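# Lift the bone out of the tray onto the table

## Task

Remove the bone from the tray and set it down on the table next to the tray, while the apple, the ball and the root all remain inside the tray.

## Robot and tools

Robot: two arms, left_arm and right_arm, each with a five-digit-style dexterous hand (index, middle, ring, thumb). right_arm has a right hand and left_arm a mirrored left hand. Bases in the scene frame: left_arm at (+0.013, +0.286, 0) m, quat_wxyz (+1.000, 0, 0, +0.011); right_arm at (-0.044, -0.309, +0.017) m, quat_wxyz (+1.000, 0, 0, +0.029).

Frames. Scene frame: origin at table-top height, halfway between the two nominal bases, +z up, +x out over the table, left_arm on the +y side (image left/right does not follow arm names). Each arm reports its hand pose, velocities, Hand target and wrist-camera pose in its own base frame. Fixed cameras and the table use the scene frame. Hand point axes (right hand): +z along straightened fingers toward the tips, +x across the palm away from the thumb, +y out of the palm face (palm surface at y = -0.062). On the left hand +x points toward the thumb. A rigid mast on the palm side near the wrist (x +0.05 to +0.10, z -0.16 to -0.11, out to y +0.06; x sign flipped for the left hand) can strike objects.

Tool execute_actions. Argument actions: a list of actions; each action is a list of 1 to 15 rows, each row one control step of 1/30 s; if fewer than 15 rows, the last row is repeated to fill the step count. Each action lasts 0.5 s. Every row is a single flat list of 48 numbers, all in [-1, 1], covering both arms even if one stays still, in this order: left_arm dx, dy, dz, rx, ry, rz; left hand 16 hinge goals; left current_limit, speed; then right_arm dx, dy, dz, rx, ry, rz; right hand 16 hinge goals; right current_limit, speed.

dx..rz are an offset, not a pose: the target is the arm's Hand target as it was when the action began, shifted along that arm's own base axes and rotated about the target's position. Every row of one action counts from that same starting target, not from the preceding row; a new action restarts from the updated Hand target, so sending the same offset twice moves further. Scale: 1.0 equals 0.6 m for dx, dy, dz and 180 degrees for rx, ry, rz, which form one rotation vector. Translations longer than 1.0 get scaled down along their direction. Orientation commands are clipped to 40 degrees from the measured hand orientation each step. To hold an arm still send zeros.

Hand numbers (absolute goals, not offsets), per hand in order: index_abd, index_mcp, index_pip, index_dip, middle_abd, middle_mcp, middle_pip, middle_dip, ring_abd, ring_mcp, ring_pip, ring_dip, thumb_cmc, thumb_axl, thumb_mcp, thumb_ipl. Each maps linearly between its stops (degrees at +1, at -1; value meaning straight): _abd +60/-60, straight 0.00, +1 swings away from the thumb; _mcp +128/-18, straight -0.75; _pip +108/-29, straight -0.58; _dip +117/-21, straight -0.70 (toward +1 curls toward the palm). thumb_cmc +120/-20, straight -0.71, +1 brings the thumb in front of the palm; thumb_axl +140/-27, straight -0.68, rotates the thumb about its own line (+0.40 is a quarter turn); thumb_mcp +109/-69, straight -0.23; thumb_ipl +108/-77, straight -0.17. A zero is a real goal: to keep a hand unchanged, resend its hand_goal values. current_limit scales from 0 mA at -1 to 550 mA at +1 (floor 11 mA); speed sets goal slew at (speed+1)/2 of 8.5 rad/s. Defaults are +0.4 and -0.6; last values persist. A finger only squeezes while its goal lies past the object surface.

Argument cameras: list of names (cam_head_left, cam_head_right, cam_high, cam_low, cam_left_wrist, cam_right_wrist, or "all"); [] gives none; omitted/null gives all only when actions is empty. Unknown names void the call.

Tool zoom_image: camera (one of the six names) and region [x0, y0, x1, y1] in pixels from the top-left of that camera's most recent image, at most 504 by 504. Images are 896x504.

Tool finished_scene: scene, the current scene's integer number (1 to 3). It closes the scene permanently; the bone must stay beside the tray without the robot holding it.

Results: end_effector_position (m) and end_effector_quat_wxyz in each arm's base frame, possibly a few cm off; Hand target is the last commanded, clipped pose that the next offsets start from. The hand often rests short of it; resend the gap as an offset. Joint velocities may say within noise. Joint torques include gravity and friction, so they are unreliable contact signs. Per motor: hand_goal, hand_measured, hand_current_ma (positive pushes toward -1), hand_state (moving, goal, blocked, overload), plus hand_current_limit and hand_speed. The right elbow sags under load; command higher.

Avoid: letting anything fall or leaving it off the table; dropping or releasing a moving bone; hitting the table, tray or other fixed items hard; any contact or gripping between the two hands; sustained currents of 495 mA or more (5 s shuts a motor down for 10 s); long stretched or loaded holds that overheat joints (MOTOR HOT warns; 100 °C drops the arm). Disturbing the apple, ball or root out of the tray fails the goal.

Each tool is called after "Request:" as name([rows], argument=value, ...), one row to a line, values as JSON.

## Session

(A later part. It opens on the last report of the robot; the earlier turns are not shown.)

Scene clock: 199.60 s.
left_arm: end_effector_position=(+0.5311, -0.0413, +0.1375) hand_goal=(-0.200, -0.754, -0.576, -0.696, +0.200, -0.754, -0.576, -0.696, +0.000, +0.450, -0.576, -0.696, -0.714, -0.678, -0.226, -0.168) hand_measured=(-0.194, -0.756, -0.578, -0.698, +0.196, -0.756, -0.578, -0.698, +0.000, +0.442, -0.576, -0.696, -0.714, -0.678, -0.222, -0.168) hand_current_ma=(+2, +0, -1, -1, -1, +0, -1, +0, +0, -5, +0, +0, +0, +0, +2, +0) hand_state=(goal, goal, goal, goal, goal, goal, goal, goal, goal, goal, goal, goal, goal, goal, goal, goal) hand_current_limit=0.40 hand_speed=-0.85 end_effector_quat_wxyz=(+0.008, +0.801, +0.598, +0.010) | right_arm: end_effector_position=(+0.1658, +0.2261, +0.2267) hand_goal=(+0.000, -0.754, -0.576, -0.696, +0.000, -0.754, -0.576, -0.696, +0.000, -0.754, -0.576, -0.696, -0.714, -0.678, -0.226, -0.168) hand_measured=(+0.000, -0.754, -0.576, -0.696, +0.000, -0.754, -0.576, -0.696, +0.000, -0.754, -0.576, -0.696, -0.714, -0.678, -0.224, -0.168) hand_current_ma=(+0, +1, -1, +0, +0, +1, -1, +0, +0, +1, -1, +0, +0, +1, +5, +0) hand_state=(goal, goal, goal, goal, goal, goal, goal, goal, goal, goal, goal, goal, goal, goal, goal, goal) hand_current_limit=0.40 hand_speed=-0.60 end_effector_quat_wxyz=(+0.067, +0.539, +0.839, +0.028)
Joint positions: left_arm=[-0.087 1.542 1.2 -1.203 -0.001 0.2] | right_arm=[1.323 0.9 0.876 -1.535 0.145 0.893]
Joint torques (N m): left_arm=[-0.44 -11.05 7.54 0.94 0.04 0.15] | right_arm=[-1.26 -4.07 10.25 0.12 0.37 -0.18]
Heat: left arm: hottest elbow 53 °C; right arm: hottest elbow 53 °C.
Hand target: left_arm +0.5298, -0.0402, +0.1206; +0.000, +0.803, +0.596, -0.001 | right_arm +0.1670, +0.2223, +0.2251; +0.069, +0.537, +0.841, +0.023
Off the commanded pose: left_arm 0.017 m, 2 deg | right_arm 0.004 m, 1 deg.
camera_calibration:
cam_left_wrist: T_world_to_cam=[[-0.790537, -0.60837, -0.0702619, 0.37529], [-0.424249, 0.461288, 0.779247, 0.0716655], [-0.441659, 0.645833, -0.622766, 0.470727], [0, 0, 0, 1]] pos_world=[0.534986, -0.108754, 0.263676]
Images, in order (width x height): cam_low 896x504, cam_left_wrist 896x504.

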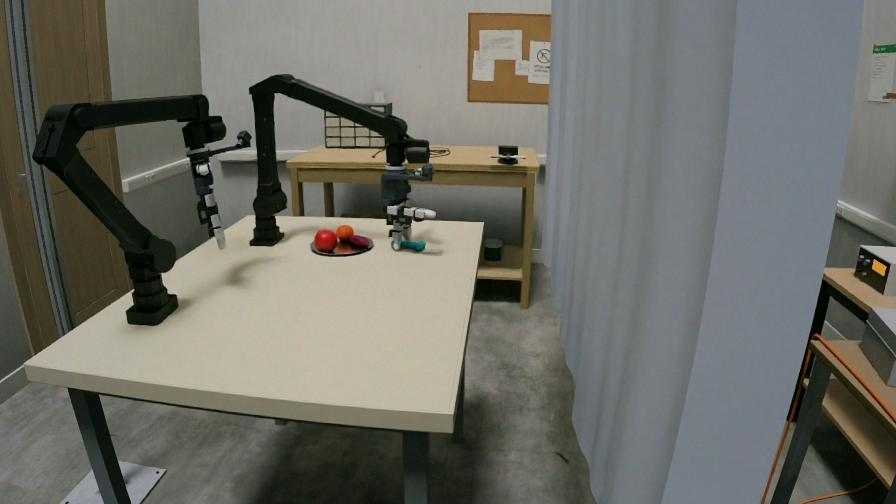

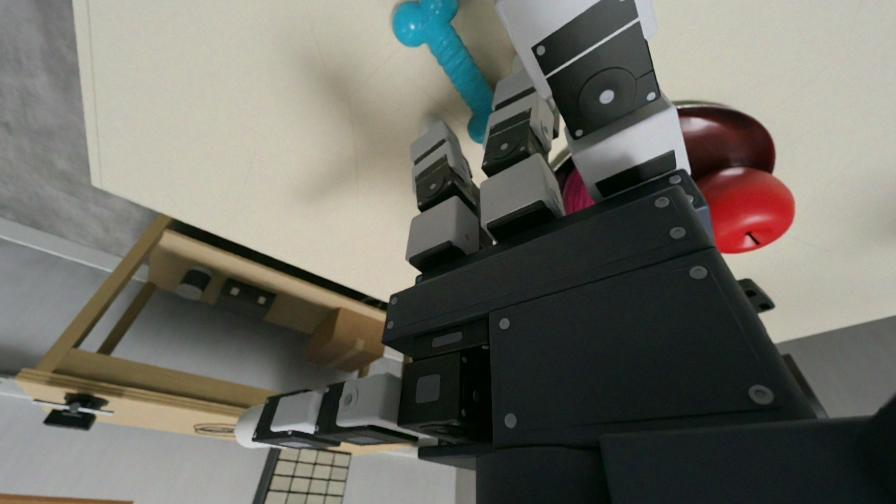

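Request:
execute_actions([
  [[0.005,0,0.05,0,0,0,-0.2,-0.754,-0.576,-0.696,0.2,-0.754,-0.576,-0.696,0,0.45,-0.576,-0.696,-0.714,-0.678,-0.226,-0.168,0.4,-0.85,0,0,0,0,0,0,0,-0.754,-0.576,-0.696,0,-0.754,-0.576,-0.696,0,-0.754,-0.576,-0.696,-0.714,-0.678,-0.226,-0.168,0.4,-0.6]],
  [[0.005,0,0.07,0,0,0,-0.2,-0.754,-0.576,-0.696,0.2,-0.754,-0.576,-0.696,0,0.45,-0.576,-0.696,-0.714,-0.678,-0.226,-0.168,0.4,-0.85,0,0,0,0,0,0,0,-0.754,-0.576,-0.696,0,-0.754,-0.576,-0.696,0,-0.754,-0.576,-0.696,-0.714,-0.678,-0.226,-0.168,0.4,-0.6]],
  [[0,0,0.07,0,0,0,-0.2,-0.754,-0.576,-0.696,0.2,-0.754,-0.576,-0.696,0,0.45,-0.576,-0.696,-0.714,-0.678,-0.226,-0.168,0.4,-0.85,0,0,0,0,0,0,0,-0.754,-0.576,-0.696,0,-0.754,-0.576,-0.696,0,-0.754,-0.576,-0.696,-0.714,-0.678,-0.226,-0.168,0.4,-0.6]],
], cameras=["cam_low", "cam_high", "cam_head_left"])

Request:
zoom_image(camera="cam_low", region=[300, 160, 440, 280])

Request:
zoom_image(camera="cam_head_left", region=[180, 200, 340, 370])

Scene clock: 204.80 s.
left_arm: end_effector_position=(+0.5217, -0.0405, +0.2127) hand_goal=(-0.200, -0.754, -0.576, -0.696, +0.200, -0.754, -0.576, -0.696, +0.000, +0.450, -0.576, -0.696, -0.714, -0.678, -0.226, -0.168) hand_measured=(-0.194, -0.754, -0.578, -0.698, +0.196, -0.754, -0.578, -0.698, +0.000, +0.442, -0.576, -0.696, -0.714, -0.678, -0.222, -0.168) hand_current_ma=(+2, +0, +0, -1, -1, +0, +0, +0, +0, -5, +0, +0, +0, +0, +2, +0) hand_state=(goal, goal, goal, goal, goal, goal, goal, goal, goal, goal, goal, goal, goal, goal, goal, goal) hand_current_limit=0.40 hand_speed=-0.85 end_effector_quat_wxyz=(-0.014, +0.801, +0.598, -0.015) | right_arm: end_effector_position=(+0.1658, +0.2261, +0.2267) hand_goal=(+0.000, -0.754, -0.576, -0.696, +0.000, -0.754, -0.576, -0.696, +0.000, -0.754, -0.576, -0.696, -0.714, -0.678, -0.226, -0.168) hand_measured=(+0.000, -0.754, -0.576, -0.696, +0.000, -0.754, -0.576, -0.696, +0.000, -0.754, -0.576, -0.696, -0.714, -0.678, -0.224, -0.168) hand_current_ma=(+0, +1, -1, +0, +0, +1, -1, +0, +0, +1, -1, +0, +0, +1, +5, +0) hand_state=(goal, goal, goal, goal, goal, goal, goal, goal, goal, goal, goal, goal, goal, goal, goal, goal) hand_current_limit=0.40 hand_speed=-0.60 end_effector_quat_wxyz=(+0.067, +0.539, +0.839, +0.028)
Joint positions: left_arm=[-0.087 1.51 1.382 -1.483 -0.001 0.201] | right_arm=[1.323 0.9 0.876 -1.535 0.145 0.893]
Joint torques (N m): left_arm=[-0.32 -12.75 12.48 0.02 0.02 0.13] | right_arm=[-1.26 -4.07 10.25 0.12 0.37 -0.19]
Heat: left arm: hottest elbow 53 °C; right arm: hottest elbow 53 °C.
Hand target: left_arm +0.5356, -0.0402, +0.2347; +0.000, +0.803, +0.596, -0.001 | right_arm +0.1670, +0.2223, +0.2251; +0.069, +0.537, +0.841, +0.023
Off the commanded pose: left_arm 0.026 m, 2 deg | right_arm 0.004 m, 1 deg.
Images, in order (width x height): cam_head_left 896x504, cam_high 896x504, cam_low 896x504.

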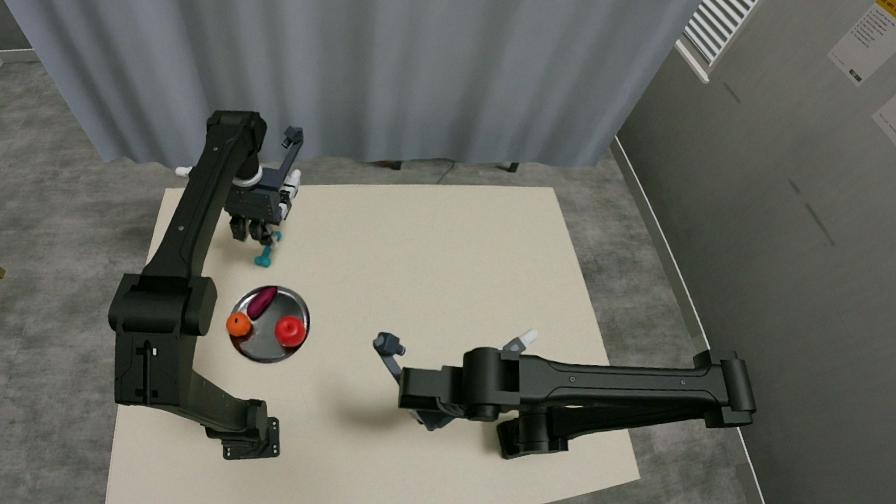

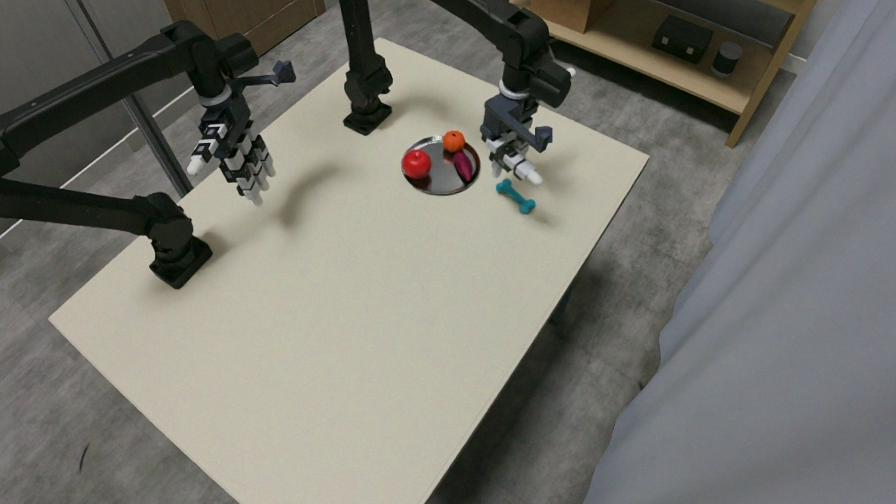

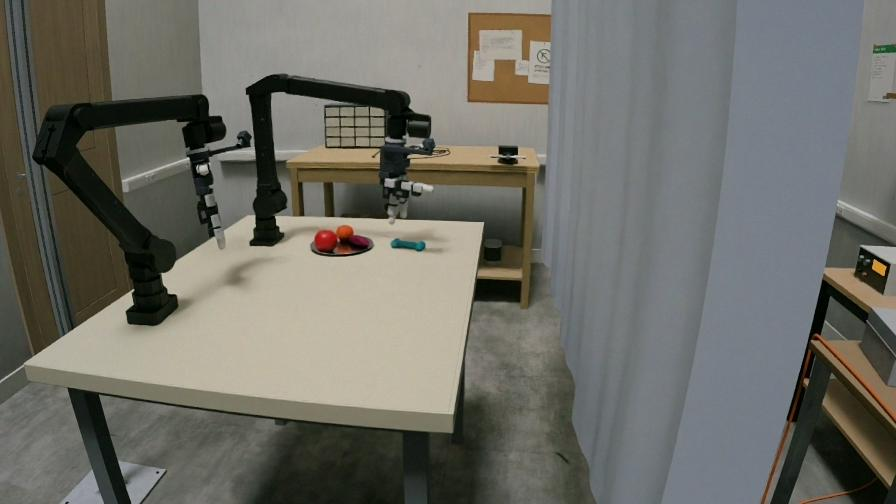

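Scaled by 3.600 from the camera's 896x504 image, which has a finer 1280x720 frame.

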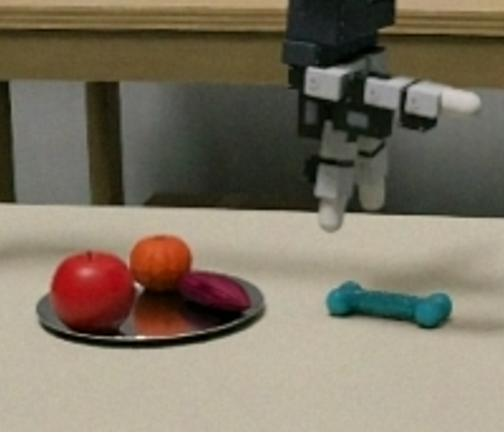

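Scaled by 2.965 from the camera's 896x504 image, which has a finer 1280x720 frame.

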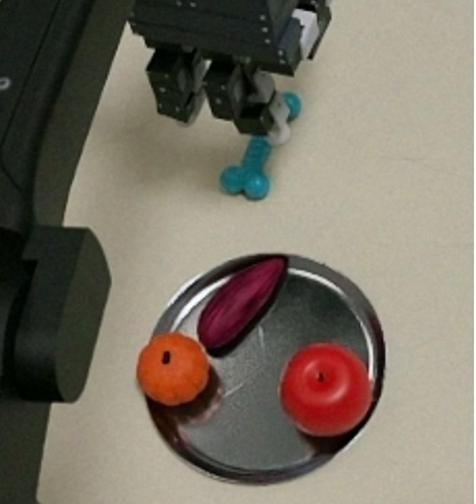

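Request:
finished_scene(scene=1)

The scene is finished: the task was done.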